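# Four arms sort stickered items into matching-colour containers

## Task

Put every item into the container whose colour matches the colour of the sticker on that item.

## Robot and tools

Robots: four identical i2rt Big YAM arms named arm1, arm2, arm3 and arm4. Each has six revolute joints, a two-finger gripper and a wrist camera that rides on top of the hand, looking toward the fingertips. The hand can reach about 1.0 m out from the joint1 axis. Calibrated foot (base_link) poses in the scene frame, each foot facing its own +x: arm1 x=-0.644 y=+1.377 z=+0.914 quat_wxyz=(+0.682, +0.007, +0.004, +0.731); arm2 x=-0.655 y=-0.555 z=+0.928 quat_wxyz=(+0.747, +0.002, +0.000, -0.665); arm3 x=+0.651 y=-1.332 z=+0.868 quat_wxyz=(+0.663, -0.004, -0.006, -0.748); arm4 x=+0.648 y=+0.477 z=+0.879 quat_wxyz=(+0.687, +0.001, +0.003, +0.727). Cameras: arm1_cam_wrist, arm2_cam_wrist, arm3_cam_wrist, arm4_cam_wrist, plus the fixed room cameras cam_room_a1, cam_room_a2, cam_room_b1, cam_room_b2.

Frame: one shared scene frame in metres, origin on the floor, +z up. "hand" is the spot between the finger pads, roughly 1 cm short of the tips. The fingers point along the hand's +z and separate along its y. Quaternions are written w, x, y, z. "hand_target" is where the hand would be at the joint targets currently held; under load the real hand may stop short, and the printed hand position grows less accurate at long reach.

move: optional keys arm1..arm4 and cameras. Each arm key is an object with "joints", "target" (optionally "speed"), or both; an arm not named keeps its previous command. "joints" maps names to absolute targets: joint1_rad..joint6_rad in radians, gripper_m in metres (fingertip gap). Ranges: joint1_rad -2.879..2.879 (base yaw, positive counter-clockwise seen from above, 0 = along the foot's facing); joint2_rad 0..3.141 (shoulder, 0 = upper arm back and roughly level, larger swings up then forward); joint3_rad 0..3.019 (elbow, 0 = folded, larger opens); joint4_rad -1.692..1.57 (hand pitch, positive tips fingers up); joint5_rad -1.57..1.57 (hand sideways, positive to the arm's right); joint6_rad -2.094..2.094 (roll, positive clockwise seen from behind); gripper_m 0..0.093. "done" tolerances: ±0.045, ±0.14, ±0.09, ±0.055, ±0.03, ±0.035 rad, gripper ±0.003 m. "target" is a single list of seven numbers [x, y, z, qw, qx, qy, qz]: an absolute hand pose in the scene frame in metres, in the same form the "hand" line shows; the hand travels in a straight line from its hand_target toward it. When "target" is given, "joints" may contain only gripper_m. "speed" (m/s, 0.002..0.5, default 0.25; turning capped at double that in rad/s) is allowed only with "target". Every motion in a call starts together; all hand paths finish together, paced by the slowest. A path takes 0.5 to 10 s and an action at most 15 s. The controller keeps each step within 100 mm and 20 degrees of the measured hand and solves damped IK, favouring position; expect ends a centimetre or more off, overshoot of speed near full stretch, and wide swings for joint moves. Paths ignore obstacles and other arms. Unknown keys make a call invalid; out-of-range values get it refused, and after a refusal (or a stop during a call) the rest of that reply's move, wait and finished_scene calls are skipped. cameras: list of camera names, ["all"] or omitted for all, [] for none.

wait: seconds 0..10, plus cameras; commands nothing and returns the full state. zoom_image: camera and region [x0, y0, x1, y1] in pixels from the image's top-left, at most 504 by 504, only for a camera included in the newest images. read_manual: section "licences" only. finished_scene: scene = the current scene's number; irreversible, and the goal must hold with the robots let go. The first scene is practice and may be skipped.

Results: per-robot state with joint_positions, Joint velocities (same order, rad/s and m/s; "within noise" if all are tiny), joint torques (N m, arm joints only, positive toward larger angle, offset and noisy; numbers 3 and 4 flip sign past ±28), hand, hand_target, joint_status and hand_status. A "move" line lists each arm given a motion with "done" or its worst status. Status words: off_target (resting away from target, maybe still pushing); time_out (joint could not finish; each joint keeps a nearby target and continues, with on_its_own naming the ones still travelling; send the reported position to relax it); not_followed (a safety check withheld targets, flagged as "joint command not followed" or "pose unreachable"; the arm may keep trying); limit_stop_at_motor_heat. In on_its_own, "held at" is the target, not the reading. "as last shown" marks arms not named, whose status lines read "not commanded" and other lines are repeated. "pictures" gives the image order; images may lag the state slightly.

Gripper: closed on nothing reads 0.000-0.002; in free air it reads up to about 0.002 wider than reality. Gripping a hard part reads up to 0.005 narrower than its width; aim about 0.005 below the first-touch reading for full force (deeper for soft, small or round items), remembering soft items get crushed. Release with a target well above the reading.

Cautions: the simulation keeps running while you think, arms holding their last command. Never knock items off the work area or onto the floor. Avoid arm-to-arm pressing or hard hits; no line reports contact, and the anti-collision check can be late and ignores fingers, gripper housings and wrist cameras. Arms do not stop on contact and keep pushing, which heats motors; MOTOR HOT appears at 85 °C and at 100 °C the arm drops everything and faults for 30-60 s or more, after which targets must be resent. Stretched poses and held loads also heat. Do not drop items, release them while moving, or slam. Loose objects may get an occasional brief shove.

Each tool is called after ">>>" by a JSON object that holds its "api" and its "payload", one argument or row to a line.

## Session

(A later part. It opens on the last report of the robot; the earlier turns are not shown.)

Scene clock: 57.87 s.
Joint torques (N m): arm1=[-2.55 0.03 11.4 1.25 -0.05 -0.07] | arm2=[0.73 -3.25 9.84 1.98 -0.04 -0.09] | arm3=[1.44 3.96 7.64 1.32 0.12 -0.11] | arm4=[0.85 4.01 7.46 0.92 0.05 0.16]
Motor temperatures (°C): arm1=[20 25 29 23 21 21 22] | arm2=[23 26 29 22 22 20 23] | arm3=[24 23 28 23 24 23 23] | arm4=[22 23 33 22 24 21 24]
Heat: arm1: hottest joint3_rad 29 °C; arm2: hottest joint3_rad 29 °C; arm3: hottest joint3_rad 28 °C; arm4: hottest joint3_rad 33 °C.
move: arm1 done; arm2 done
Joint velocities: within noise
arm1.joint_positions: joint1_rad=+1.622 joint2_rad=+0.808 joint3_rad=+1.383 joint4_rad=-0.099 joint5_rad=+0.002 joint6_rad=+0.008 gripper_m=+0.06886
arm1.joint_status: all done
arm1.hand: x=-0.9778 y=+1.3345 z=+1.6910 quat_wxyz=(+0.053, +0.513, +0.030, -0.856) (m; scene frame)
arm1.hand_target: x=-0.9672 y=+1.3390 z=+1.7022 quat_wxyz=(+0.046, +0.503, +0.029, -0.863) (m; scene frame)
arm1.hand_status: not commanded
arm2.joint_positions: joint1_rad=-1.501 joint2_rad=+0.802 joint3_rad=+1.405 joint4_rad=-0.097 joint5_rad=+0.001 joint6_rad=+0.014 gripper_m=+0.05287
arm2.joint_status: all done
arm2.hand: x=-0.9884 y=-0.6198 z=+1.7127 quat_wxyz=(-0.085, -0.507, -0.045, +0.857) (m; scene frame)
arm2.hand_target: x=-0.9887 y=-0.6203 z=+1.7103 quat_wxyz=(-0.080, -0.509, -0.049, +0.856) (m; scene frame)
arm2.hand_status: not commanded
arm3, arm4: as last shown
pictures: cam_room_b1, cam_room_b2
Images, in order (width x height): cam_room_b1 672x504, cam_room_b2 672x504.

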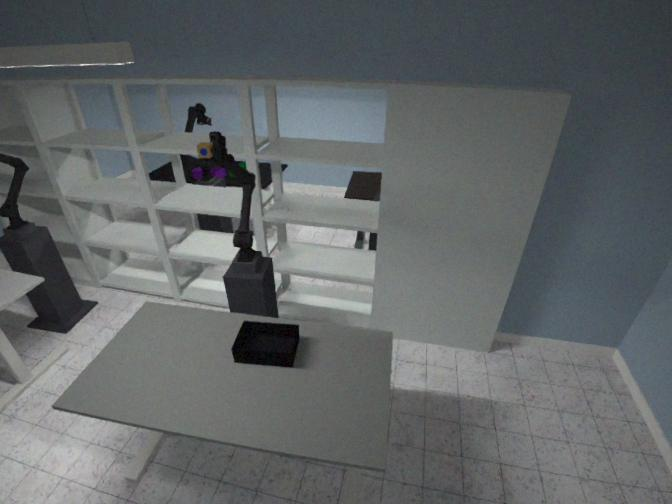

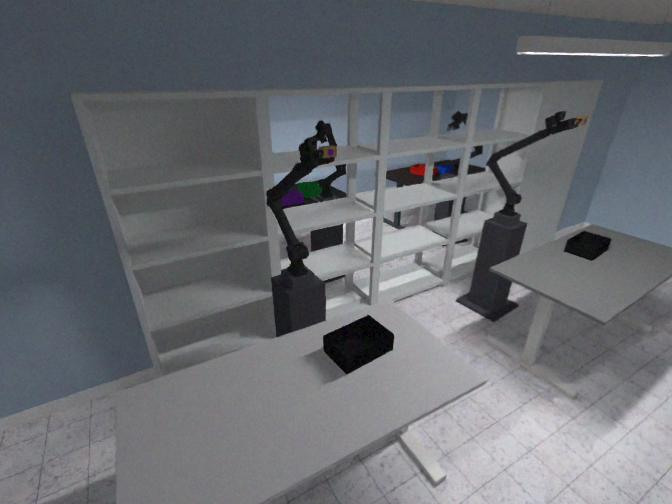

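>>> {"api": "move", "payload": {
  "arm1": {"joints":{"joint1_rad":-2.251,"joint2_rad":0.55,"joint3_rad":1.4,"joint4_rad":-1.6,"joint5_rad":0,"joint6_rad":0}},
  "arm2": {"joints":{"joint1_rad":0.919,"joint2_rad":0.55,"joint3_rad":1.4,"joint4_rad":-1.6,"joint5_rad":0,"joint6_rad":0}},
  "arm3": {"joints":{"joint1_rad":0.984,"joint2_rad":1.4,"joint3_rad":1.65,"joint4_rad":-1.21}},
  "arm4": {"joints":{"joint1_rad":-1.184,"joint2_rad":1.4,"joint3_rad":1.65,"joint4_rad":-1.21}},
  "cameras": ["arm3_cam_wrist","arm4_cam_wrist"]
}}

>>> {"api": "move", "payload": {
  "arm1": {"joints":{"joint2_rad":1.2,"joint3_rad":1.045,"joint4_rad":-0.85}},
  "arm2": {"joints":{"joint2_rad":1.205,"joint3_rad":1.014,"joint4_rad":-0.814}},
  "arm3": {"joints":{"joint1_rad":-1.988,"joint2_rad":0.55,"joint3_rad":1.4,"joint4_rad":-1.6,"joint5_rad":0,"joint6_rad":0}},
  "arm4": {"joints":{"joint1_rad":0.886,"joint2_rad":0.55,"joint3_rad":1.4,"joint4_rad":-1.6,"joint5_rad":0,"joint6_rad":0}},
  "cameras": []
}}

>>> {"api": "move", "payload": {
  "arm1": {"target":[-0.013,0.935,1.095,-0.2468,-0.2905,-0.9212,0.0778],"speed":0.4},
  "arm2": {"target":[-0.0015,-0.943,1.095,-0.2496,-0.2557,-0.9314,0.0685],"speed":0.4},
  "cameras": ["arm1_cam_wrist","arm2_cam_wrist"]
}}

>>> {"api": "move", "payload": {
  "arm1": {"joints":{"joint2_rad":2.185,"joint3_rad":1.899,"joint4_rad":-0.79}},
  "arm2": {"joints":{"joint2_rad":2.165,"joint3_rad":1.838,"joint4_rad":-0.74}},
  "cameras": ["arm1_cam_wrist","arm2_cam_wrist"]
}}

Scene clock: 83.13 s.
Joint torques (N m): arm1=[-2.96 4.07 9.5 1.09 0.02 -0.03] | arm2=[1.2 1.32 8.98 1.77 -0.05 -0.07] | arm3=[1.32 -13.33 11.04 1.5 0.04 -0.11] | arm4=[1.32 -14.74 11.14 1.26 0.03 0.22]
Motor temperatures (°C): arm1=[20 24 31 23 21 21 22] | arm2=[23 25 30 22 22 20 24] | arm3=[24 24 28 23 24 23 23] | arm4=[22 23 31 22 24 21 24]
Heat: arm1: hottest joint3_rad 31 °C; arm2: hottest joint3_rad 30 °C; arm3: hottest joint3_rad 28 °C; arm4: hottest joint3_rad 31 °C.
move: arm1 done; arm2 done; arm3 done; arm4 done
Joint velocities: within noise
arm1.joint_positions: joint1_rad=-2.243 joint2_rad=+0.557 joint3_rad=+1.388 joint4_rad=-1.592 joint5_rad=+0.000 joint6_rad=+0.006 gripper_m=+0.06893
arm1.joint_status: all done
arm1.hand: x=-0.4946 y=+1.2780 z=+1.4125 quat_wxyz=(-0.369, -0.276, -0.880, +0.117) (m; scene frame)
arm1.hand_target: x=-0.4996 y=+1.2800 z=+1.4172 quat_wxyz=(-0.373, -0.275, -0.878, +0.121) (m; scene frame)
arm1.hand_status: not commanded
arm2.joint_positions: joint1_rad=+0.914 joint2_rad=+0.559 joint3_rad=+1.397 joint4_rad=-1.589 joint5_rad=+0.000 joint6_rad=+0.014 gripper_m=+0.05283
arm2.joint_status: all done
arm2.hand: x=-0.5086 y=-0.6459 z=+1.4331 quat_wxyz=(-0.385, -0.252, -0.882, +0.102) (m; scene frame)
arm2.hand_target: x=-0.5130 y=-0.6421 z=+1.4339 quat_wxyz=(-0.385, -0.243, -0.884, +0.104) (m; scene frame)
arm2.hand_status: not commanded
arm3.joint_positions: joint1_rad=+0.982 joint2_rad=+1.401 joint3_rad=+1.633 joint4_rad=-1.219 joint5_rad=+0.000 joint6_rad=+0.005 gripper_m=+0.09006
arm3.joint_status: all done
arm3.hand: x=+1.0539 y=-1.6730 z=+1.2707 quat_wxyz=(-0.273, -0.333, -0.896, +0.105) (m; scene frame)
arm3.hand_target: x=+1.0572 y=-1.6744 z=+1.2810 quat_wxyz=(-0.285, -0.329, -0.894, +0.110) (m; scene frame)
arm3.hand_status: not commanded
arm4.joint_positions: joint1_rad=-1.185 joint2_rad=+1.407 joint3_rad=+1.622 joint4_rad=-1.221 joint5_rad=+0.001 joint6_rad=-0.012 gripper_m=+0.09012
arm4.joint_status: all done
arm4.hand: x=+1.1306 y=+0.7057 z=+1.2653 quat_wxyz=(-0.270, +0.217, -0.936, -0.058) (m; scene frame)
arm4.hand_target: x=+1.1338 y=+0.7079 z=+1.2843 quat_wxyz=(-0.291, +0.210, -0.931, -0.065) (m; scene frame)
arm4.hand_status: not commanded
pictures: arm3_cam_wrist, arm4_cam_wrist
Images, in order (width x height): arm3_cam_wrist 672x504, arm4_cam_wrist 672x504.

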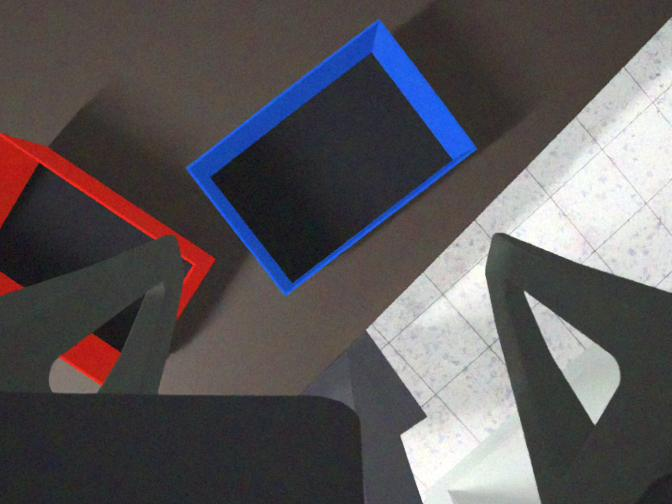

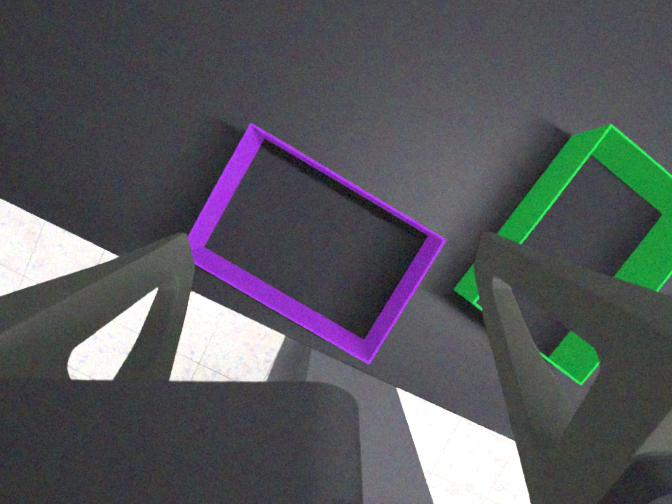

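Scene clock: 85.60 s.
Joint torques (N m): arm1=[-2.61 -6.89 13.9 1.88 0.01 -0.06] | arm2=[1.26 -10.23 12.56 2.61 -0.04 -0.07] | arm3=[0.5 3.66 7.75 1.26 0 -0.1] | arm4=[1.55 4.78 7.46 0.77 0.15 0.13]
Motor temperatures (°C): arm1=[20 24 31 23 21 21 22] | arm2=[23 25 30 22 22 20 24] | arm3=[24 24 28 23 24 23 23] | arm4=[22 23 31 22 24 21 24]
Heat: arm1: hottest joint3_rad 31 °C; arm2: hottest joint3_rad 30 °C; arm3: hottest joint3_rad 28 °C; arm4: hottest joint3_rad 31 °C.
move: arm1 done; arm2 done; arm3 done; arm4 done
Joint velocities: within noise
arm1.joint_positions: joint1_rad=-2.243 joint2_rad=+1.209 joint3_rad=+1.016 joint4_rad=-0.868 joint5_rad=+0.000 joint6_rad=+0.006 gripper_m=+0.06892
arm1.joint_status: all done
arm1.hand: x=-0.2734 y=+1.1232 z=+1.1284 quat_wxyz=(-0.233, -0.290, -0.925, +0.075) (m; scene frame)
arm1.hand_target: x=-0.2660 y=+1.1140 z=+1.1490 quat_wxyz=(-0.259, -0.289, -0.918, +0.085) (m; scene frame)
arm1.hand_status: not commanded
arm2.joint_positions: joint1_rad=+0.914 joint2_rad=+1.203 joint3_rad=+1.000 joint4_rad=-0.834 joint5_rad=+0.000 joint6_rad=+0.014 gripper_m=+0.05283
arm2.joint_status: all done
arm2.hand: x=-0.2713 y=-0.7870 z=+1.1476 quat_wxyz=(-0.255, -0.264, -0.928, +0.067) (m; scene frame)
arm2.hand_target: x=-0.2628 y=-0.7890 z=+1.1565 quat_wxyz=(-0.270, -0.254, -0.926, +0.072) (m; scene frame)
arm2.hand_status: not commanded
arm3.joint_positions: joint1_rad=-1.977 joint2_rad=+0.545 joint3_rad=+1.395 joint4_rad=-1.595 joint5_rad=+0.001 joint6_rad=+0.005 gripper_m=+0.09006
arm3.joint_status: all done
arm3.hand: x=+0.5073 y=-1.2408 z=+1.3714 quat_wxyz=(+0.098, -0.885, +0.243, +0.386) (m; scene frame)
arm3.hand_target: x=+0.5077 y=-1.2390 z=+1.3718 quat_wxyz=(+0.100, -0.885, +0.246, +0.382) (m; scene frame)
arm3.hand_status: not commanded
arm4.joint_positions: joint1_rad=+0.882 joint2_rad=+0.541 joint3_rad=+1.389 joint4_rad=-1.591 joint5_rad=-0.002 joint6_rad=-0.012 gripper_m=+0.09012
arm4.joint_status: all done
arm4.hand: x=+0.5165 y=+0.5771 z=+1.3832 quat_wxyz=(-0.124, +0.871, -0.280, -0.384) (m; scene frame)
arm4.hand_target: x=+0.5159 y=+0.5773 z=+1.3851 quat_wxyz=(-0.121, +0.871, -0.284, -0.381) (m; scene frame)
arm4.hand_status: not commanded
pictures: none
No camera images: "cameras" was empty.

Scene clock: 87.27 s.
Joint torques (N m): arm1=[-2.78 -19.6 17.52 0.88 -0.04 -0.03] | arm2=[1.2 -22.48 16.91 1.17 0.15 -0.06] | arm3=[0.44 3.78 7.75 1.25 0 -0.11] | arm4=[1.14 4.48 7.61 0.83 0.17 0.17]
Motor temperatures (°C): arm1=[20 24 32 23 21 21 22] | arm2=[23 25 31 22 22 20 24] | arm3=[24 24 28 23 24 23 23] | arm4=[22 23 31 22 24 21 24]
Heat: arm1: hottest joint3_rad 32 °C; arm2: hottest joint3_rad 31 °C; arm3: hottest joint3_rad 28 °C; arm4: hottest joint3_rad 31 °C.
move: arm1 off_target; arm2 off_target
Joint velocities: within noise
arm1.joint_positions: joint1_rad=-2.243 joint2_rad=+2.059 joint3_rad=+1.907 joint4_rad=-0.943 joint5_rad=-0.005 joint6_rad=+0.006 gripper_m=+0.06892
arm1.joint_status: not commanded
arm1.hand: x=-0.0239 y=+0.9517 z=+1.0600 quat_wxyz=(-0.219, -0.291, -0.929, +0.068) (m; scene frame)
arm1.hand_target: x=-0.0149 y=+0.9364 z=+1.0953 quat_wxyz=(-0.247, -0.290, -0.921, +0.078) (m; scene frame)
arm1.hand_status: off_target (0.040 m and 3.5 deg from the pose sent, 0.323 m and 1.6 deg at the start)
arm2.joint_positions: joint1_rad=+0.914 joint2_rad=+2.035 joint3_rad=+1.840 joint4_rad=-0.889 joint5_rad=+0.001 joint6_rad=+0.014 gripper_m=+0.05283
arm2.joint_status: not commanded
arm2.hand: x=-0.0194 y=-0.9378 z=+1.0752 quat_wxyz=(-0.233, -0.266, -0.933, +0.062) (m; scene frame)
arm2.hand_target: x=-0.0028 y=-0.9421 z=+1.0951 quat_wxyz=(-0.250, -0.256, -0.931, +0.069) (m; scene frame)
arm2.hand_status: off_target (0.027 m and 2.4 deg from the pose sent, 0.316 m and 1.2 deg at the start)
arm3, arm4: as last shown
pictures: arm1_cam_wrist, arm2_cam_wrist
Images, in order (width x height): arm1_cam_wrist 672x504, arm2_cam_wrist 672x504.

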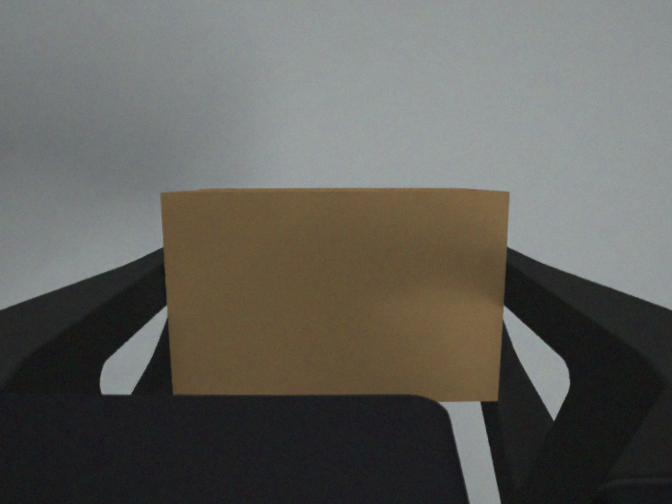

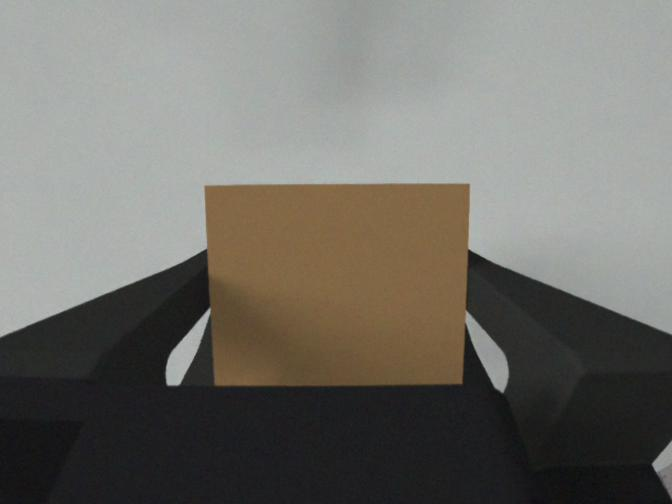

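Scene clock: 88.20 s.
Joint torques (N m): arm1=[-1.96 -17.73 10.47 1.72 -0.06 -0.04] | arm2=[1.32 -22.01 10.99 2.41 0.11 -0.06] | arm3=[0.5 3.78 7.72 1.26 -0.01 -0.11] | arm4=[1.32 4.6 7.46 0.91 0.14 0.14]
Motor temperatures (°C): arm1=[20 24 32 23 21 21 22] | arm2=[23 25 31 22 22 20 24] | arm3=[24 24 28 23 24 23 23] | arm4=[22 23 31 22 24 21 24]
Heat: arm1: hottest joint3_rad 32 °C; arm2: hottest joint3_rad 31 °C; arm3: hottest joint3_rad 28 °C; arm4: hottest joint3_rad 31 °C.
move: arm1 done; arm2 done
Joint velocities: within noise
arm1.joint_positions: joint1_rad=-2.248 joint2_rad=+2.156 joint3_rad=+1.905 joint4_rad=-0.803 joint5_rad=-0.007 joint6_rad=+0.007 gripper_m=+0.06891
arm1.joint_status: all done
arm1.hand: x=-0.0026 y=+0.9325 z=+1.0029 quat_wxyz=(-0.237, -0.292, -0.924, +0.074) (m; scene frame)
arm1.hand_target: x=-0.0058 y=+0.9288 z=+0.9796 quat_wxyz=(-0.227, -0.292, -0.926, +0.072) (m; scene frame)
arm1.hand_status: not commanded
arm2.joint_positions: joint1_rad=+0.915 joint2_rad=+2.131 joint3_rad=+1.840 joint4_rad=-0.756 joint5_rad=+0.002 joint6_rad=+0.013 gripper_m=+0.05283
arm2.joint_status: all done
arm2.hand: x=+0.0048 y=-0.9512 z=+1.0207 quat_wxyz=(-0.250, -0.264, -0.929, +0.067) (m; scene frame)
arm2.hand_target: x=+0.0079 y=-0.9481 z=+0.9963 quat_wxyz=(-0.240, -0.257, -0.934, +0.066) (m; scene frame)
arm2.hand_status: not commanded
arm3, arm4: as last shown
pictures: arm1_cam_wrist, arm2_cam_wrist
Images, in order (width x height): arm1_cam_wrist 672x504, arm2_cam_wrist 672x504.

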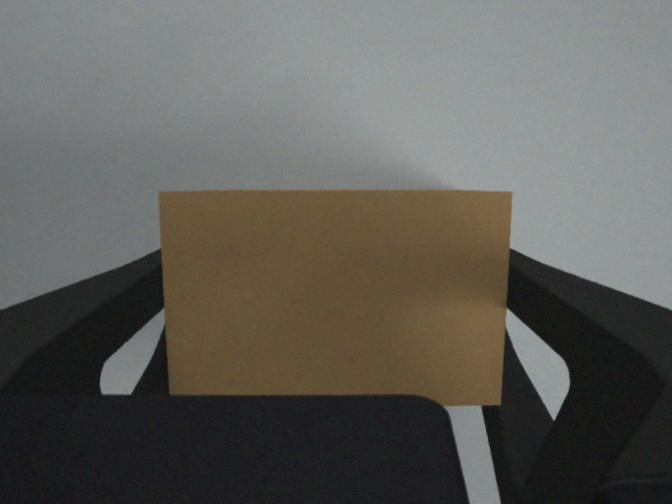

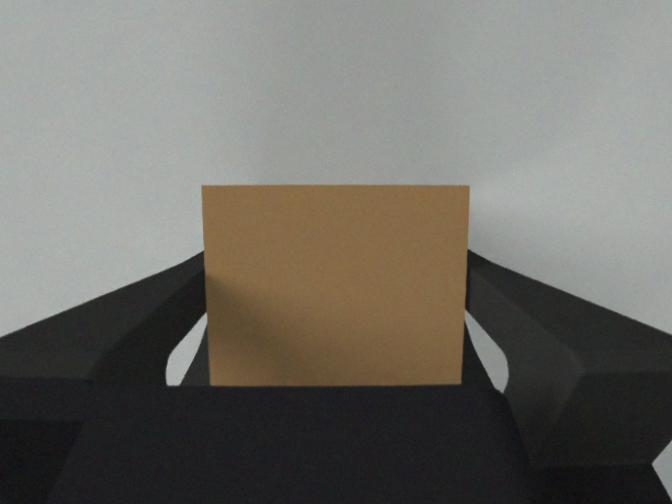

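>>> {"api": "move", "payload": {
  "arm1": {"joints":{"gripper_m":0.09}},
  "arm2": {"joints":{"gripper_m":0.09}},
  "cameras": []
}}

>>> {"api": "move", "payload": {
  "arm1": {"target":[-0.035,0.955,1.13,-0.2468,-0.2905,-0.9212,0.0778],"speed":0.35},
  "arm2": {"target":[-0.035,-0.926,1.13,-0.2496,-0.2557,-0.9314,0.0685],"speed":0.35},
  "cameras": ["arm1_cam_wrist","arm2_cam_wrist"]
}}

>>> {"api": "move", "payload": {
  "arm1": {"target":[-0.275,1.119,1.15,-0.2468,-0.2905,-0.9212,0.0778],"speed":0.45},
  "arm2": {"target":[-0.27,-0.785,1.15,-0.2496,-0.2557,-0.9314,0.0685],"speed":0.45},
  "arm3": {"joints":{"joint2_rad":1.19,"joint3_rad":1.095,"joint4_rad":-0.905,"gripper_m":0.09}},
  "arm4": {"joints":{"joint2_rad":1.19,"joint3_rad":1.085,"joint4_rad":-0.895,"gripper_m":0.09}},
  "cameras": []
}}

>>> {"api": "move", "payload": {
  "arm1": {"joints":{"joint2_rad":0.55,"joint3_rad":1.4,"joint4_rad":-1.6}},
  "arm2": {"joints":{"joint2_rad":0.55,"joint3_rad":1.4,"joint4_rad":-1.6}},
  "arm3": {"target":[0.0325,-0.963,1.105,-0.0687,0.9312,-0.2565,-0.2495],"speed":0.4},
  "arm4": {"target":[0.02,0.93,1.115,-0.08,0.9186,-0.2985,-0.2461],"speed":0.4},
  "cameras": ["arm3_cam_wrist","arm4_cam_wrist"]
}}

Scene clock: 128.57 s.
Joint torques (N m): arm1=[-1.9 -18.08 10.41 1.58 -0.03 -0.02] | arm2=[1.38 -22.01 11 2.37 0.11 -0.06] | arm3=[0.56 3.66 7.76 1.29 0 -0.1] | arm4=[0.79 4.13 7.61 0.85 0.15 0.16]
Motor temperatures (°C): arm1=[20 25 32 23 21 21 22] | arm2=[23 27 31 22 22 20 24] | arm3=[24 23 27 23 24 23 23] | arm4=[22 22 30 22 24 21 24]
Heat: arm1: hottest joint3_rad 32 °C; arm2: hottest joint3_rad 31 °C; arm3: hottest joint3_rad 27 °C; arm4: hottest joint3_rad 30 °C.
move: arm1 done; arm2 done
Joint velocities: within noise
arm1.joint_positions: joint1_rad=-2.250 joint2_rad=+2.156 joint3_rad=+1.905 joint4_rad=-0.802 joint5_rad=-0.005 joint6_rad=+0.008 gripper_m=+0.08996
arm1.joint_status: all done
arm1.hand: x=-0.0038 y=+0.9305 z=+1.0030 quat_wxyz=(-0.237, -0.293, -0.923, +0.075) (m; scene frame)
arm1.hand_target: x=-0.0058 y=+0.9289 z=+0.9796 quat_wxyz=(-0.227, -0.292, -0.926, +0.072) (m; scene frame)
arm1.hand_status: not commanded
arm2.joint_positions: joint1_rad=+0.915 joint2_rad=+2.131 joint3_rad=+1.840 joint4_rad=-0.756 joint5_rad=+0.002 joint6_rad=+0.013 gripper_m=+0.08993
arm2.joint_status: all done
arm2.hand: x=+0.0048 y=-0.9512 z=+1.0207 quat_wxyz=(-0.250, -0.264, -0.929, +0.067) (m; scene frame)
arm2.hand_target: x=+0.0079 y=-0.9481 z=+0.9963 quat_wxyz=(-0.240, -0.257, -0.934, +0.066) (m; scene frame)
arm2.hand_status: not commanded
arm3, arm4: as last shown
pictures: none
No camera images: "cameras" was empty.

Scene clock: 129.83 s.
Joint torques (N m): arm1=[-1.85 -16.44 15.08 0.79 0.04 -0.02] | arm2=[1.03 -19.9 11.84 1.24 0.01 -0.06] | arm3=[0.5 3.66 7.73 1.25 0 -0.1] | arm4=[0.85 4.48 7.57 0.84 0.16 0.14]
Motor temperatures (°C): arm1=[20 25 32 23 21 21 22] | arm2=[23 27 31 22 22 20 24] | arm3=[24 23 27 23 24 23 23] | arm4=[22 22 30 22 24 21 24]
Heat: arm1: hottest joint3_rad 32 °C; arm2: hottest joint3_rad 31 °C; arm3: hottest joint3_rad 27 °C; arm4: hottest joint3_rad 30 °C.
move: arm1 off_target; arm2 off_target
Joint velocities: within noise
arm1.joint_positions: joint1_rad=-2.250 joint2_rad=+1.951 joint3_rad=+1.880 joint4_rad=-0.980 joint5_rad=-0.005 joint6_rad=+0.008 gripper_m=+0.08996
arm1.joint_status: not commanded
arm1.hand: x=-0.0433 y=+0.9592 z=+1.1198 quat_wxyz=(-0.239, -0.293, -0.923, +0.075) (m; scene frame)
arm1.hand_target: x=-0.0353 y=+0.9553 z=+1.1299 quat_wxyz=(-0.247, -0.291, -0.921, +0.078) (m; scene frame)
arm1.hand_status: off_target (0.014 m and 1.1 deg from the pose sent, 0.133 m and 1.2 deg at the start)
arm2.joint_positions: joint1_rad=+0.915 joint2_rad=+1.906 joint3_rad=+1.811 joint4_rad=-0.914 joint5_rad=+0.002 joint6_rad=+0.010 gripper_m=+0.08993
arm2.joint_status: not commanded
arm2.hand: x=-0.0365 y=-0.9271 z=+1.1492 quat_wxyz=(-0.267, -0.261, -0.925, +0.072) (m; scene frame)
arm2.hand_target: x=-0.0354 y=-0.9258 z=+1.1302 quat_wxyz=(-0.250, -0.256, -0.931, +0.068) (m; scene frame)
arm2.hand_status: off_target (0.019 m and 2.3 deg from the pose sent, 0.119 m and 1.0 deg at the start)
arm3, arm4: as last shown
pictures: arm1_cam_wrist, arm2_cam_wrist
Images, in order (width x height): arm1_cam_wrist 672x504, arm2_cam_wrist 672x504.

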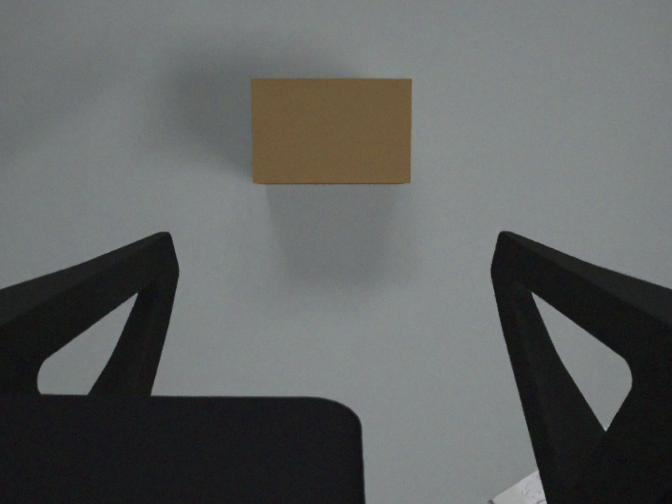

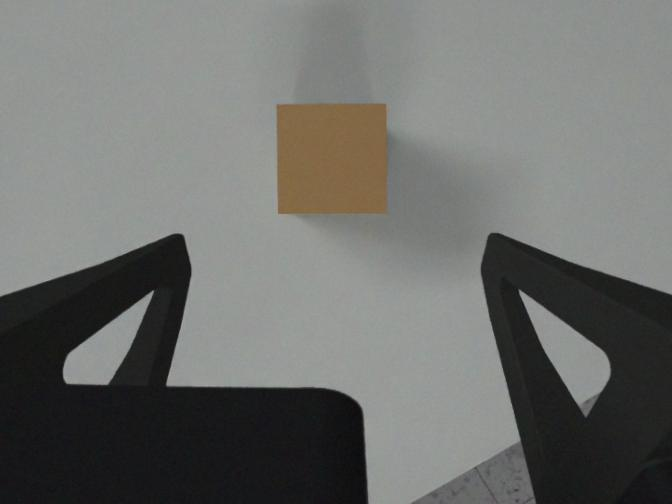

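Scene clock: 131.30 s.
Joint torques (N m): arm1=[-2.08 -5.83 11.56 0.94 -0.02 -0.06] | arm2=[1.2 -8.47 10.37 1.43 0.09 -0.03] | arm3=[0.62 -10.58 10.43 1.65 -0.01 -0.11] | arm4=[0.91 -10.4 10.54 1.42 0.15 0.16]
Motor temperatures (°C): arm1=[20 25 32 23 21 21 22] | arm2=[23 27 31 22 22 20 24] | arm3=[24 23 27 23 24 23 23] | arm4=[22 22 30 22 24 21 24]
Heat: arm1: hottest joint3_rad 32 °C; arm2: hottest joint3_rad 31 °C; arm3: hottest joint3_rad 27 °C; arm4: hottest joint3_rad 30 °C.
move: arm1 done; arm2 off_target; arm3 done; arm4 done
Joint velocities: within noise
arm1.joint_positions: joint1_rad=-2.250 joint2_rad=+1.175 joint3_rad=+1.044 joint4_rad=-0.886 joint5_rad=-0.007 joint6_rad=+0.006 gripper_m=+0.08996
arm1.joint_status: not commanded
arm1.hand: x=-0.2737 y=+1.1212 z=+1.1545 quat_wxyz=(-0.254, -0.291, -0.919, +0.079) (m; scene frame)
arm1.hand_target: x=-0.2750 y=+1.1190 z=+1.1499 quat_wxyz=(-0.247, -0.291, -0.921, +0.078) (m; scene frame)
arm1.hand_status: done (0.005 m and 0.9 deg from the pose sent, 0.283 m and 1.1 deg at the start)
arm2.joint_positions: joint1_rad=+0.915 joint2_rad=+1.186 joint3_rad=+1.026 joint4_rad=-0.844 joint5_rad=+0.002 joint6_rad=+0.010 gripper_m=+0.08993
arm2.joint_status: not commanded
arm2.hand: x=-0.2681 y=-0.7887 z=+1.1671 quat_wxyz=(-0.270, -0.261, -0.924, +0.072) (m; scene frame)
arm2.hand_target: x=-0.2704 y=-0.7849 z=+1.1504 quat_wxyz=(-0.250, -0.256, -0.931, +0.068) (m; scene frame)
arm2.hand_status: off_target (0.018 m and 2.6 deg from the pose sent, 0.273 m and 2.3 deg at the start)
arm3.joint_positions: joint1_rad=-1.977 joint2_rad=+1.196 joint3_rad=+1.086 joint4_rad=-0.920 joint5_rad=+0.001 joint6_rad=+0.005 gripper_m=+0.09006
arm3.joint_status: all done
arm3.hand: x=+0.2597 y=-1.1001 z=+1.1190 quat_wxyz=(+0.063, -0.930, +0.255, +0.256) (m; scene frame)
arm3.hand_target: x=+0.2583 y=-1.0932 z=+1.1279 quat_wxyz=(+0.069, -0.926, +0.257, +0.269) (m; scene frame)
arm3.hand_status: not commanded
arm4.joint_positions: joint1_rad=+0.882 joint2_rad=+1.196 joint3_rad=+1.065 joint4_rad=-0.912 joint5_rad=-0.002 joint6_rad=-0.012 gripper_m=+0.09011
arm4.joint_status: all done
arm4.hand: x=+0.2868 y=+0.7435 z=+1.1258 quat_wxyz=(-0.079, +0.919, -0.295, -0.250) (m; scene frame)
arm4.hand_target: x=+0.2798 y=+0.7472 z=+1.1404 quat_wxyz=(-0.085, +0.912, -0.297, -0.270) (m; scene frame)
arm4.hand_status: not commanded
pictures: none
No camera images: "cameras" was empty.

Scene clock: 133.07 s.
Joint torques (N m): arm1=[-2.61 4.66 8.76 1.09 -0.05 -0.06] | arm2=[1.08 2.43 7.8 1.65 0.09 -0.03] | arm3=[1.26 -22.01 14.3 0.59 0.11 -0.09] | arm4=[1.38 -24.06 13.03 0.43 0.23 0.17]
Motor temperatures (°C): arm1=[20 25 32 23 21 21 22] | arm2=[23 27 31 22 22 20 24] | arm3=[24 23 28 23 24 23 23] | arm4=[22 23 31 22 24 21 24]
Heat: arm1: hottest joint3_rad 32 °C; arm2: hottest joint3_rad 31 °C; arm3: hottest joint3_rad 28 °C; arm4: hottest joint3_rad 31 °C.
move: arm1 done; arm2 done; arm3 off_target; arm4 off_target
Joint velocities: within noise
arm1.joint_positions: joint1_rad=-2.250 joint2_rad=+0.551 joint3_rad=+1.396 joint4_rad=-1.591 joint5_rad=-0.007 joint6_rad=+0.006 gripper_m=+0.08996
arm1.joint_status: all done
arm1.hand: x=-0.4971 y=+1.2798 z=+1.4171 quat_wxyz=(-0.376, -0.276, -0.876, +0.117) (m; scene frame)
arm1.hand_target: x=-0.4995 y=+1.2806 z=+1.4174 quat_wxyz=(-0.374, -0.275, -0.878, +0.119) (m; scene frame)
arm1.hand_status: not commanded
arm2.joint_positions: joint1_rad=+0.915 joint2_rad=+0.549 joint3_rad=+1.409 joint4_rad=-1.586 joint5_rad=+0.002 joint6_rad=+0.010 gripper_m=+0.08993
arm2.joint_status: all done
arm2.hand: x=-0.5128 y=-0.6435 z=+1.4405 quat_wxyz=(-0.396, -0.248, -0.878, +0.106) (m; scene frame)
arm2.hand_target: x=-0.5133 y=-0.6426 z=+1.4338 quat_wxyz=(-0.385, -0.243, -0.884, +0.105) (m; scene frame)
arm2.hand_status: not commanded
arm3.joint_positions: joint1_rad=-1.977 joint2_rad=+1.900 joint3_rad=+1.820 joint4_rad=-1.002 joint5_rad=+0.011 joint6_rad=+0.005 gripper_m=+0.09006
arm3.joint_status: not commanded
arm3.hand: x=+0.0428 y=-0.9722 z=+1.0808 quat_wxyz=(+0.061, -0.936, +0.258, +0.230) (m; scene frame)
arm3.hand_target: x=+0.0337 y=-0.9636 z=+1.1051 quat_wxyz=(+0.069, -0.931, +0.257, +0.250) (m; scene frame)
arm3.hand_status: off_target (0.028 m and 2.5 deg from the pose sent, 0.266 m and 1.0 deg at the start)
arm4.joint_positions: joint1_rad=+0.886 joint2_rad=+2.075 joint3_rad=+2.097 joint4_rad=-1.095 joint5_rad=+0.005 joint6_rad=-0.009 gripper_m=+0.09011
arm4.joint_status: not commanded
arm4.hand: x=+0.0319 y=+0.9277 z=+1.1017 quat_wxyz=(-0.077, +0.923, -0.296, -0.235) (m; scene frame)
arm4.hand_target: x=+0.0207 y=+0.9294 z=+1.1149 quat_wxyz=(-0.080, +0.919, -0.298, -0.247) (m; scene frame)
arm4.hand_status: off_target (0.018 m and 1.5 deg from the pose sent, 0.326 m and 0.6 deg at the start)
pictures: arm3_cam_wrist, arm4_cam_wrist
Images, in order (width x height): arm3_cam_wrist 672x504, arm4_cam_wrist 672x504.

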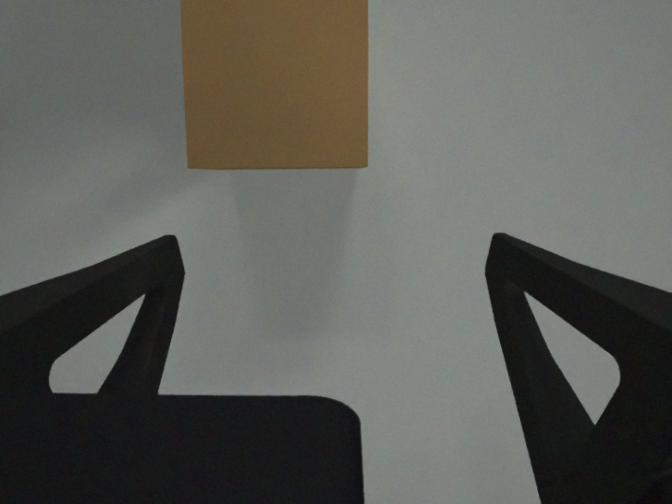

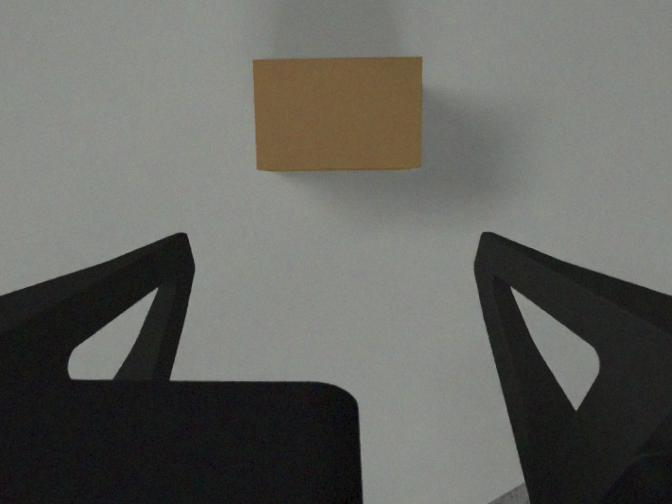

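>>> {"api": "move", "payload": {
  "arm3": {"target":[-0.018,-0.952,1.125,-0.0687,0.9312,-0.2565,-0.2495],"speed":0.25},
  "arm4": {"target":[-0.023,0.967,1.065,-0.0800,0.9186,-0.2985,-0.2461],"speed":0.25},
  "cameras": ["arm3_cam_wrist","arm4_cam_wrist"]
}}

Scene clock: 149.10 s.
Joint torques (N m): arm1=[-2.14 5.25 8.81 1.32 -0.01 -0.01] | arm2=[1.26 2.43 7.8 1.68 0.09 -0.04] | arm3=[2.43 -23.3 14.43 0.61 0.11 0.03] | arm4=[1.2 -27.4 13.05 0.42 0.07 0.1]
Motor temperatures (°C): arm1=[20 25 32 23 21 21 22] | arm2=[23 26 31 22 22 20 24] | arm3=[24 24 30 23 24 23 23] | arm4=[22 25 32 22 24 21 24]
Heat: arm1: hottest joint3_rad 32 °C; arm2: hottest joint3_rad 31 °C; arm3: hottest joint3_rad 30 °C; arm4: hottest joint3_rad 32 °C.
move: arm3 off_target; arm4 off_target
Joint velocities: within noise
arm1, arm2: as last shown
arm1.hand_target: x=-0.4995 y=+1.2806 z=+1.4174 quat_wxyz=(-0.374, -0.276, -0.878, +0.119) (m; scene frame)
arm3.joint_positions: joint1_rad=-1.970 joint2_rad=+2.051 joint3_rad=+2.125 joint4_rad=-1.146 joint5_rad=+0.023 joint6_rad=+0.014 gripper_m=+0.09006
arm3.joint_status: not commanded
arm3.hand: x=-0.0028 y=-0.9493 z=+1.1090 quat_wxyz=(+0.066, -0.935, +0.260, +0.234) (m; scene frame)
arm3.hand_target: x=-0.0170 y=-0.9527 z=+1.1250 quat_wxyz=(+0.069, -0.931, +0.256, +0.250) (m; scene frame)
arm3.hand_status: off_target (0.022 m and 1.9 deg from the pose sent, 0.078 m and 2.5 deg at the start)
arm4.joint_positions: joint1_rad=+0.886 joint2_rad=+2.295 joint3_rad=+2.336 joint4_rad=-1.118 joint5_rad=+0.005 joint6_rad=-0.009 gripper_m=+0.09011
arm4.joint_status: not commanded
arm4.hand: x=-0.0156 y=+0.9618 z=+1.0490 quat_wxyz=(-0.077, +0.923, -0.296, -0.233) (m; scene frame)
arm4.hand_target: x=-0.0223 y=+0.9664 z=+1.0651 quat_wxyz=(-0.080, +0.918, -0.298, -0.247) (m; scene frame)
arm4.hand_status: off_target (0.018 m and 1.6 deg from the pose sent, 0.077 m and 1.5 deg at the start)
pictures: arm3_cam_wrist, arm4_cam_wrist
Images, in order (width x height): arm3_cam_wrist 672x504, arm4_cam_wrist 672x504.

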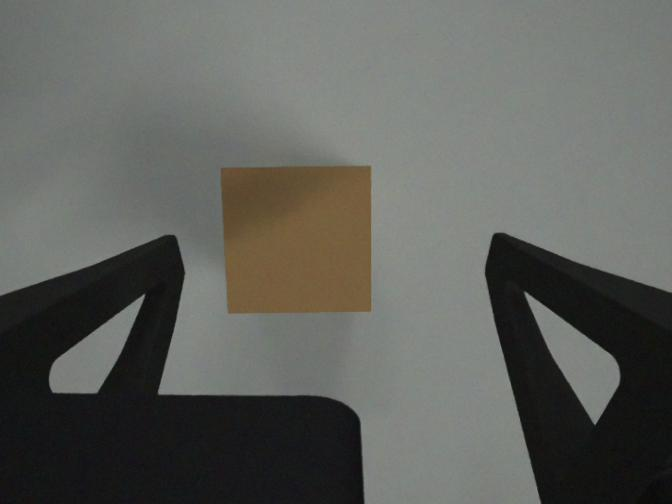

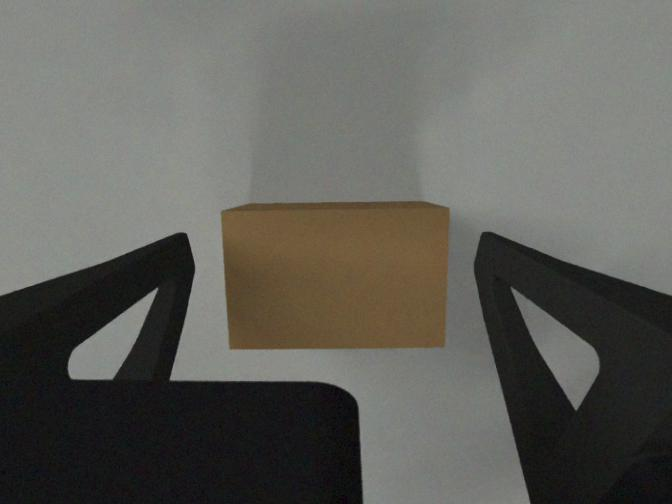

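>>> {"api": "move", "payload": {
  "arm3": {"target":[-0.022,-0.960,1.028,-0.0687,0.9312,-0.2565,-0.2495],"speed":0.25},
  "arm4": {"target":[-0.023,0.967,1.014,-0.0800,0.9186,-0.2985,-0.2461],"speed":0.25},
  "cameras": ["arm3_cam_wrist","arm4_cam_wrist"]
}}

>>> {"api": "move", "payload": {
  "arm3": {"joints":{"gripper_m":0.042}},
  "arm4": {"joints":{"gripper_m":0.056}},
  "cameras": ["arm3_cam_wrist","arm4_cam_wrist"]
}}

Scene clock: 158.70 s.
Joint torques (N m): arm1=[-2.02 4.72 8.88 1.2 -0.03 -0.04] | arm2=[1.2 2.49 7.79 1.69 0.09 -0.03] | arm3=[2.43 -25 9.78 1.57 0.13 0.04] | arm4=[0.85 -27.46 9.65 1.33 0.07 0.1]
Motor temperatures (°C): arm1=[20 25 31 23 21 21 22] | arm2=[23 26 31 22 22 20 23] | arm3=[24 25 31 23 24 23 23] | arm4=[22 27 35 22 24 21 24]
Heat: arm1: hottest joint3_rad 31 °C; arm2: hottest joint3_rad 31 °C; arm3: hottest joint3_rad 31 °C; arm4: hottest joint3_rad 35 °C.
move: arm3 done; arm4 done
Joint velocities: within noise
arm1, arm2: as last shown
arm1.hand_target: x=-0.4995 y=+1.2806 z=+1.4174 quat_wxyz=(-0.374, -0.276, -0.877, +0.119) (m; scene frame)
arm3.joint_positions: joint1_rad=-1.957 joint2_rad=+2.073 joint3_rad=+1.940 joint4_rad=-0.920 joint5_rad=+0.029 joint6_rad=+0.024 gripper_m=+0.09006
arm3.joint_status: not commanded
arm3.hand: x=-0.0143 y=-0.9537 z=+1.0265 quat_wxyz=(+0.068, -0.933, +0.259, +0.242) (m; scene frame)
arm3.hand_target: x=-0.0219 y=-0.9600 z=+1.0281 quat_wxyz=(+0.069, -0.931, +0.256, +0.250) (m; scene frame)
arm3.hand_status: done (0.010 m and 0.9 deg from the pose sent, 0.084 m and 1.9 deg at the start)
arm4.joint_positions: joint1_rad=+0.886 joint2_rad=+2.295 joint3_rad=+2.251 joint4_rad=-1.017 joint5_rad=+0.005 joint6_rad=-0.009 gripper_m=+0.09011
arm4.joint_status: not commanded
arm4.hand: x=-0.0185 y=+0.9636 z=+1.0184 quat_wxyz=(-0.079, +0.921, -0.296, -0.240) (m; scene frame)
arm4.hand_target: x=-0.0229 y=+0.9668 z=+1.0142 quat_wxyz=(-0.080, +0.919, -0.298, -0.246) (m; scene frame)
arm4.hand_status: done (0.007 m and 0.8 deg from the pose sent, 0.036 m and 1.6 deg at the start)
pictures: arm3_cam_wrist, arm4_cam_wrist
Images, in order (width x height): arm3_cam_wrist 672x504, arm4_cam_wrist 672x504.

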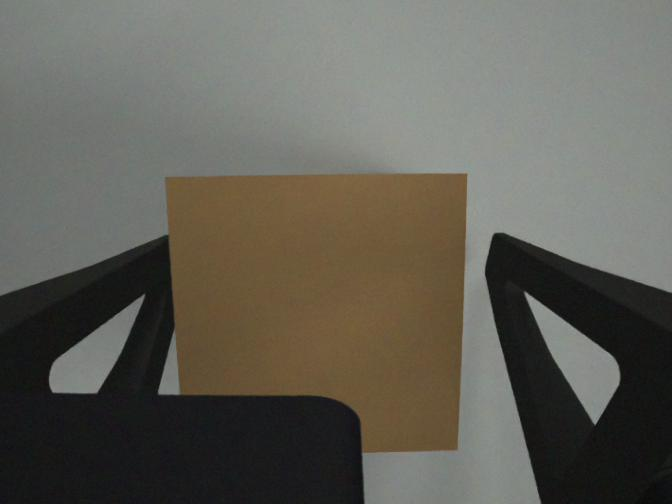

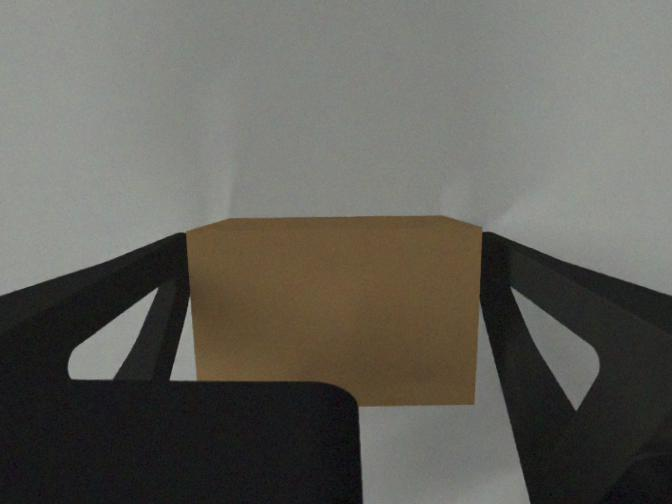

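Scene clock: 159.30 s.
Joint torques (N m): arm1=[-2.2 5.54 8.73 1.22 -0.06 -0.07] | arm2=[1.14 2.37 7.79 1.68 0.09 -0.03] | arm3=[2.37 -24.53 9.69 1.58 0.11 0.01] | arm4=[0.79 -27.75 9.65 1.36 0.09 0.12]
Motor temperatures (°C): arm1=[20 25 31 23 21 21 22] | arm2=[23 26 31 22 22 20 23] | arm3=[24 25 31 23 24 23 23] | arm4=[22 27 35 22 24 21 24]
Heat: arm1: hottest joint3_rad 31 °C; arm2: hottest joint3_rad 31 °C; arm3: hottest joint3_rad 31 °C; arm4: hottest joint3_rad 35 °C.
move: arm3 off_target; arm4 off_target
Joint velocities: within noise
arm1, arm2: as last shown
arm3.joint_positions: joint1_rad=-1.957 joint2_rad=+2.073 joint3_rad=+1.940 joint4_rad=-0.920 joint5_rad=+0.030 joint6_rad=+0.025 gripper_m=+0.05305
arm3.joint_status: gripper_m off_target (ended at +0.05307, target +0.04200)
arm3.hand: x=-0.0144 y=-0.9539 z=+1.0265 quat_wxyz=(+0.069, -0.932, +0.259, +0.242) (m; scene frame)
arm3.hand_target: x=-0.0219 y=-0.9601 z=+1.0281 quat_wxyz=(+0.069, -0.931, +0.256, +0.250) (m; scene frame)
arm3.hand_status: not commanded
arm4.joint_positions: joint1_rad=+0.886 joint2_rad=+2.295 joint3_rad=+2.251 joint4_rad=-1.017 joint5_rad=+0.005 joint6_rad=-0.009 gripper_m=+0.06949
arm4.joint_status: gripper_m off_target (ended at +0.06951, target +0.05600)
arm4.hand: x=-0.0185 y=+0.9637 z=+1.0184 quat_wxyz=(-0.079, +0.921, -0.296, -0.241) (m; scene frame)
arm4.hand_target: x=-0.0229 y=+0.9668 z=+1.0142 quat_wxyz=(-0.080, +0.919, -0.298, -0.246) (m; scene frame)
arm4.hand_status: not commanded
pictures: arm3_cam_wrist, arm4_cam_wrist
Images, in order (width x height): arm3_cam_wrist 672x504, arm4_cam_wrist 672x504.

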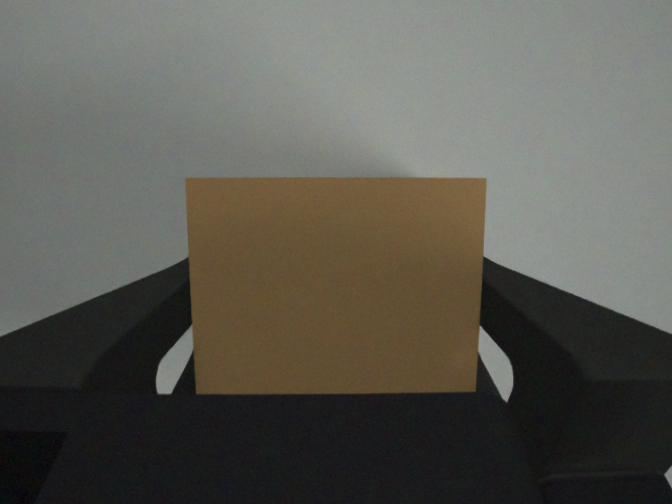

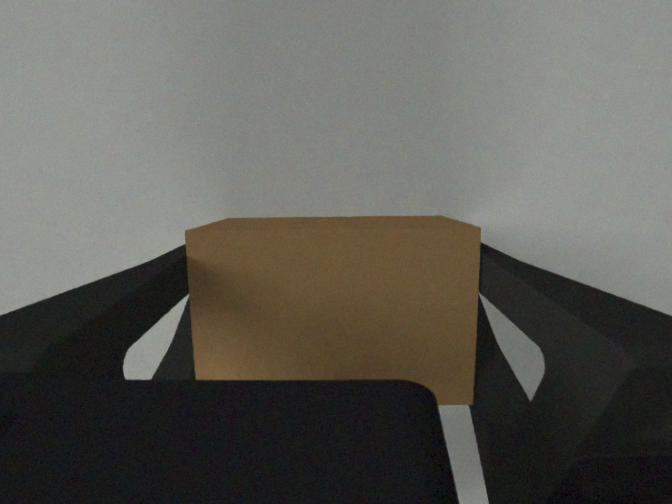

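>>> {"api": "move", "payload": {
  "arm3": {"target":[0.01,-0.965,1.14,-0.0687,0.9312,-0.2565,-0.2495],"speed":0.35},
  "arm4": {"target":[-0.005,0.95,1.13,-0.0800,0.9186,-0.2985,-0.2461],"speed":0.35},
  "cameras": ["arm3_cam_wrist","arm4_cam_wrist"]
}}

>>> {"api": "move", "payload": {
  "arm3": {"target":[0.35,-1.153,1.16,-0.0687,0.9312,-0.2565,-0.2495],"speed":0.45},
  "arm4": {"target":[0.365,0.683,1.16,-0.0800,0.9186,-0.2985,-0.2461],"speed":0.45},
  "cameras": []
}}

>>> {"api": "move", "payload": {
  "arm3": {"joints":{"joint1_rad":0.984,"joint2_rad":0.55,"joint3_rad":1.4,"joint4_rad":-1.6,"joint5_rad":0,"joint6_rad":0}},
  "arm4": {"joints":{"joint1_rad":-1.17,"joint2_rad":0.55,"joint3_rad":1.4,"joint4_rad":-1.6,"joint5_rad":0,"joint6_rad":0}},
  "cameras": ["arm3_cam_wrist","arm4_cam_wrist"]
}}

Scene clock: 167.40 s.
Joint torques (N m): arm1=[-2.55 4.78 8.79 1.28 -0.09 -0.01] | arm2=[1.14 2.49 7.76 1.68 0.09 -0.03] | arm3=[1.26 -22.3 13.59 0.69 -0.06 -0.11] | arm4=[1.44 -27.16 12.48 0.46 0.15 0.13]
Motor temperatures (°C): arm1=[20 24 31 23 21 21 22] | arm2=[23 26 30 22 22 20 23] | arm3=[24 26 31 23 24 23 24] | arm4=[22 28 36 22 24 21 25]
Heat: arm1: hottest joint3_rad 31 °C; arm2: hottest joint3_rad 30 °C; arm3: hottest joint3_rad 31 °C; arm4: hottest joint3_rad 36 °C.
move: arm3 off_target; arm4 off_target
Joint velocities: within noise
arm1, arm2: as last shown
arm3.joint_positions: joint1_rad=-1.957 joint2_rad=+1.959 joint3_rad=+2.016 joint4_rad=-1.128 joint5_rad=+0.027 joint6_rad=+0.025 gripper_m=+0.05305
arm3.joint_status: not commanded
arm3.hand: x=+0.0174 y=-0.9708 z=+1.1227 quat_wxyz=(+0.065, -0.935, +0.259, +0.234) (m; scene frame)
arm3.hand_target: x=+0.0107 y=-0.9655 z=+1.1400 quat_wxyz=(+0.069, -0.931, +0.256, +0.250) (m; scene frame)
arm3.hand_status: off_target (0.020 m and 1.9 deg from the pose sent, 0.117 m and 0.9 deg at the start)
arm4.joint_positions: joint1_rad=+0.886 joint2_rad=+2.231 joint3_rad=+2.383 joint4_rad=-1.235 joint5_rad=+0.005 joint6_rad=-0.009 gripper_m=+0.06949
arm4.joint_status: not commanded
arm4.hand: x=+0.0019 y=+0.9495 z=+1.1095 quat_wxyz=(-0.076, +0.924, -0.296, -0.231) (m; scene frame)
arm4.hand_target: x=-0.0043 y=+0.9494 z=+1.1301 quat_wxyz=(-0.080, +0.919, -0.298, -0.247) (m; scene frame)
arm4.hand_status: off_target (0.022 m and 2.0 deg from the pose sent, 0.113 m and 0.8 deg at the start)
pictures: arm3_cam_wrist, arm4_cam_wrist
Images, in order (width x height): arm3_cam_wrist 672x504, arm4_cam_wrist 672x504.

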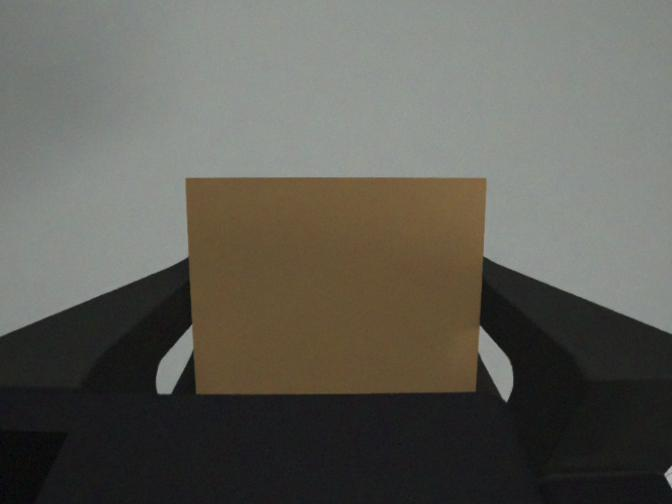

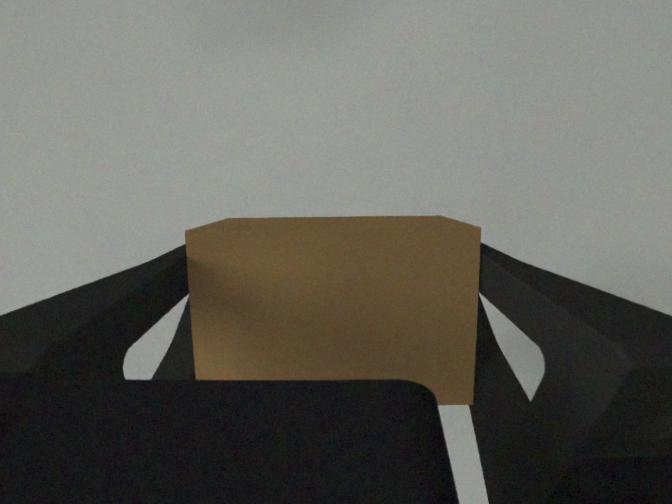

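Scene clock: 169.23 s.
Joint torques (N m): arm1=[-1.73 4.89 8.84 1.25 -0.04 -0.02] | arm2=[1.2 2.37 7.77 1.63 0.08 -0.04] | arm3=[0.85 -4.6 9.35 0.83 -0.06 -0.12] | arm4=[1.49 -4.01 9.72 0.44 0.2 0.18]
Motor temperatures (°C): arm1=[20 24 31 23 21 21 22] | arm2=[23 26 30 22 22 20 23] | arm3=[24 26 31 23 24 23 24] | arm4=[22 28 36 22 24 21 25]
Heat: arm1: hottest joint3_rad 31 °C; arm2: hottest joint3_rad 30 °C; arm3: hottest joint3_rad 31 °C; arm4: hottest joint3_rad 36 °C.
move: arm3 done; arm4 done
Joint velocities: within noise
arm1, arm2: as last shown
arm3.joint_positions: joint1_rad=-1.957 joint2_rad=+0.903 joint3_rad=+1.007 joint4_rad=-1.130 joint5_rad=+0.024 joint6_rad=+0.022 gripper_m=+0.05305
arm3.joint_status: not commanded
arm3.hand: x=+0.3485 y=-1.1546 z=+1.1642 quat_wxyz=(+0.070, -0.929, +0.256, +0.256) (m; scene frame)
arm3.hand_target: x=+0.3500 y=-1.1531 z=+1.1601 quat_wxyz=(+0.069, -0.931, +0.256, +0.250) (m; scene frame)
arm3.hand_status: done (0.005 m and 0.8 deg from the pose sent, 0.381 m and 1.9 deg at the start)
arm4.joint_positions: joint1_rad=+0.888 joint2_rad=+0.907 joint3_rad=+0.967 joint4_rad=-1.092 joint5_rad=+0.007 joint6_rad=-0.008 gripper_m=+0.06949
arm4.joint_status: not commanded
arm4.hand: x=+0.3670 y=+0.6843 z=+1.1619 quat_wxyz=(-0.083, +0.918, -0.295, -0.253) (m; scene frame)
arm4.hand_target: x=+0.3651 y=+0.6829 z=+1.1599 quat_wxyz=(-0.080, +0.919, -0.298, -0.246) (m; scene frame)
arm4.hand_status: done (0.003 m and 1.0 deg from the pose sent, 0.453 m and 2.0 deg at the start)
pictures: none
No camera images: "cameras" was empty.

Scene clock: 171.70 s.
Joint torques (N m): arm1=[-2.32 4.95 8.77 1.14 -0.04 -0.04] | arm2=[1.2 2.49 7.8 1.68 0.08 -0.03] | arm3=[2.02 2.84 7.5 1.29 0.03 -0.12] | arm4=[0.73 3.25 7.24 0.79 0.04 0.08]
Motor temperatures (°C): arm1=[20 24 31 23 21 21 22] | arm2=[23 26 30 22 22 20 23] | arm3=[24 25 31 23 24 23 24] | arm4=[22 28 36 22 24 21 25]
Heat: arm1: hottest joint3_rad 31 °C; arm2: hottest joint3_rad 30 °C; arm3: hottest joint3_rad 31 °C; arm4: hottest joint3_rad 36 °C.
move: arm3 done; arm4 done
Joint velocities: within noise
arm1, arm2: as last shown
arm3.joint_positions: joint1_rad=+0.973 joint2_rad=+0.556 joint3_rad=+1.397 joint4_rad=-1.595 joint5_rad=+0.000 joint6_rad=+0.007 gripper_m=+0.05307
arm3.joint_status: all done
arm3.hand: x=+0.7780 y=-1.4370 z=+1.3735 quat_wxyz=(-0.375, -0.323, -0.857, +0.144) (m; scene frame)
arm3.hand_target: x=+0.7766 y=-1.4333 z=+1.3747 quat_wxyz=(-0.377, -0.315, -0.859, +0.144) (m; scene frame)
arm3.hand_status: not commanded
arm4.joint_positions: joint1_rad=-1.166 joint2_rad=+0.551 joint3_rad=+1.395 joint4_rad=-1.589 joint5_rad=+0.001 joint6_rad=-0.008 gripper_m=+0.06953
arm4.joint_status: all done
arm4.hand: x=+0.8021 y=+0.5538 z=+1.3837 quat_wxyz=(-0.389, +0.213, -0.892, -0.089) (m; scene frame)
arm4.hand_target: x=+0.7999 y=+0.5522 z=+1.3840 quat_wxyz=(-0.386, +0.208, -0.894, -0.089) (m; scene frame)
arm4.hand_status: not commanded
pictures: arm3_cam_wrist, arm4_cam_wrist
Images, in order (width x height): arm3_cam_wrist 672x504, arm4_cam_wrist 672x504.

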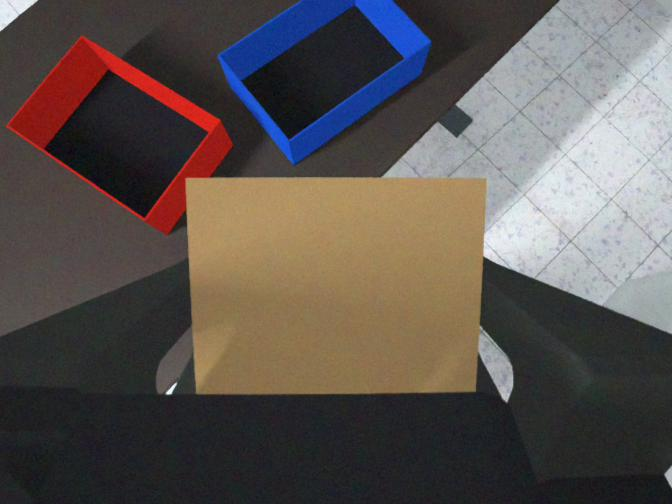

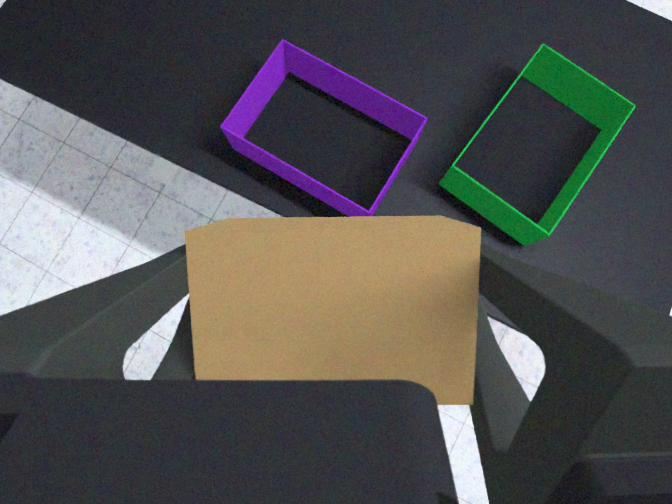

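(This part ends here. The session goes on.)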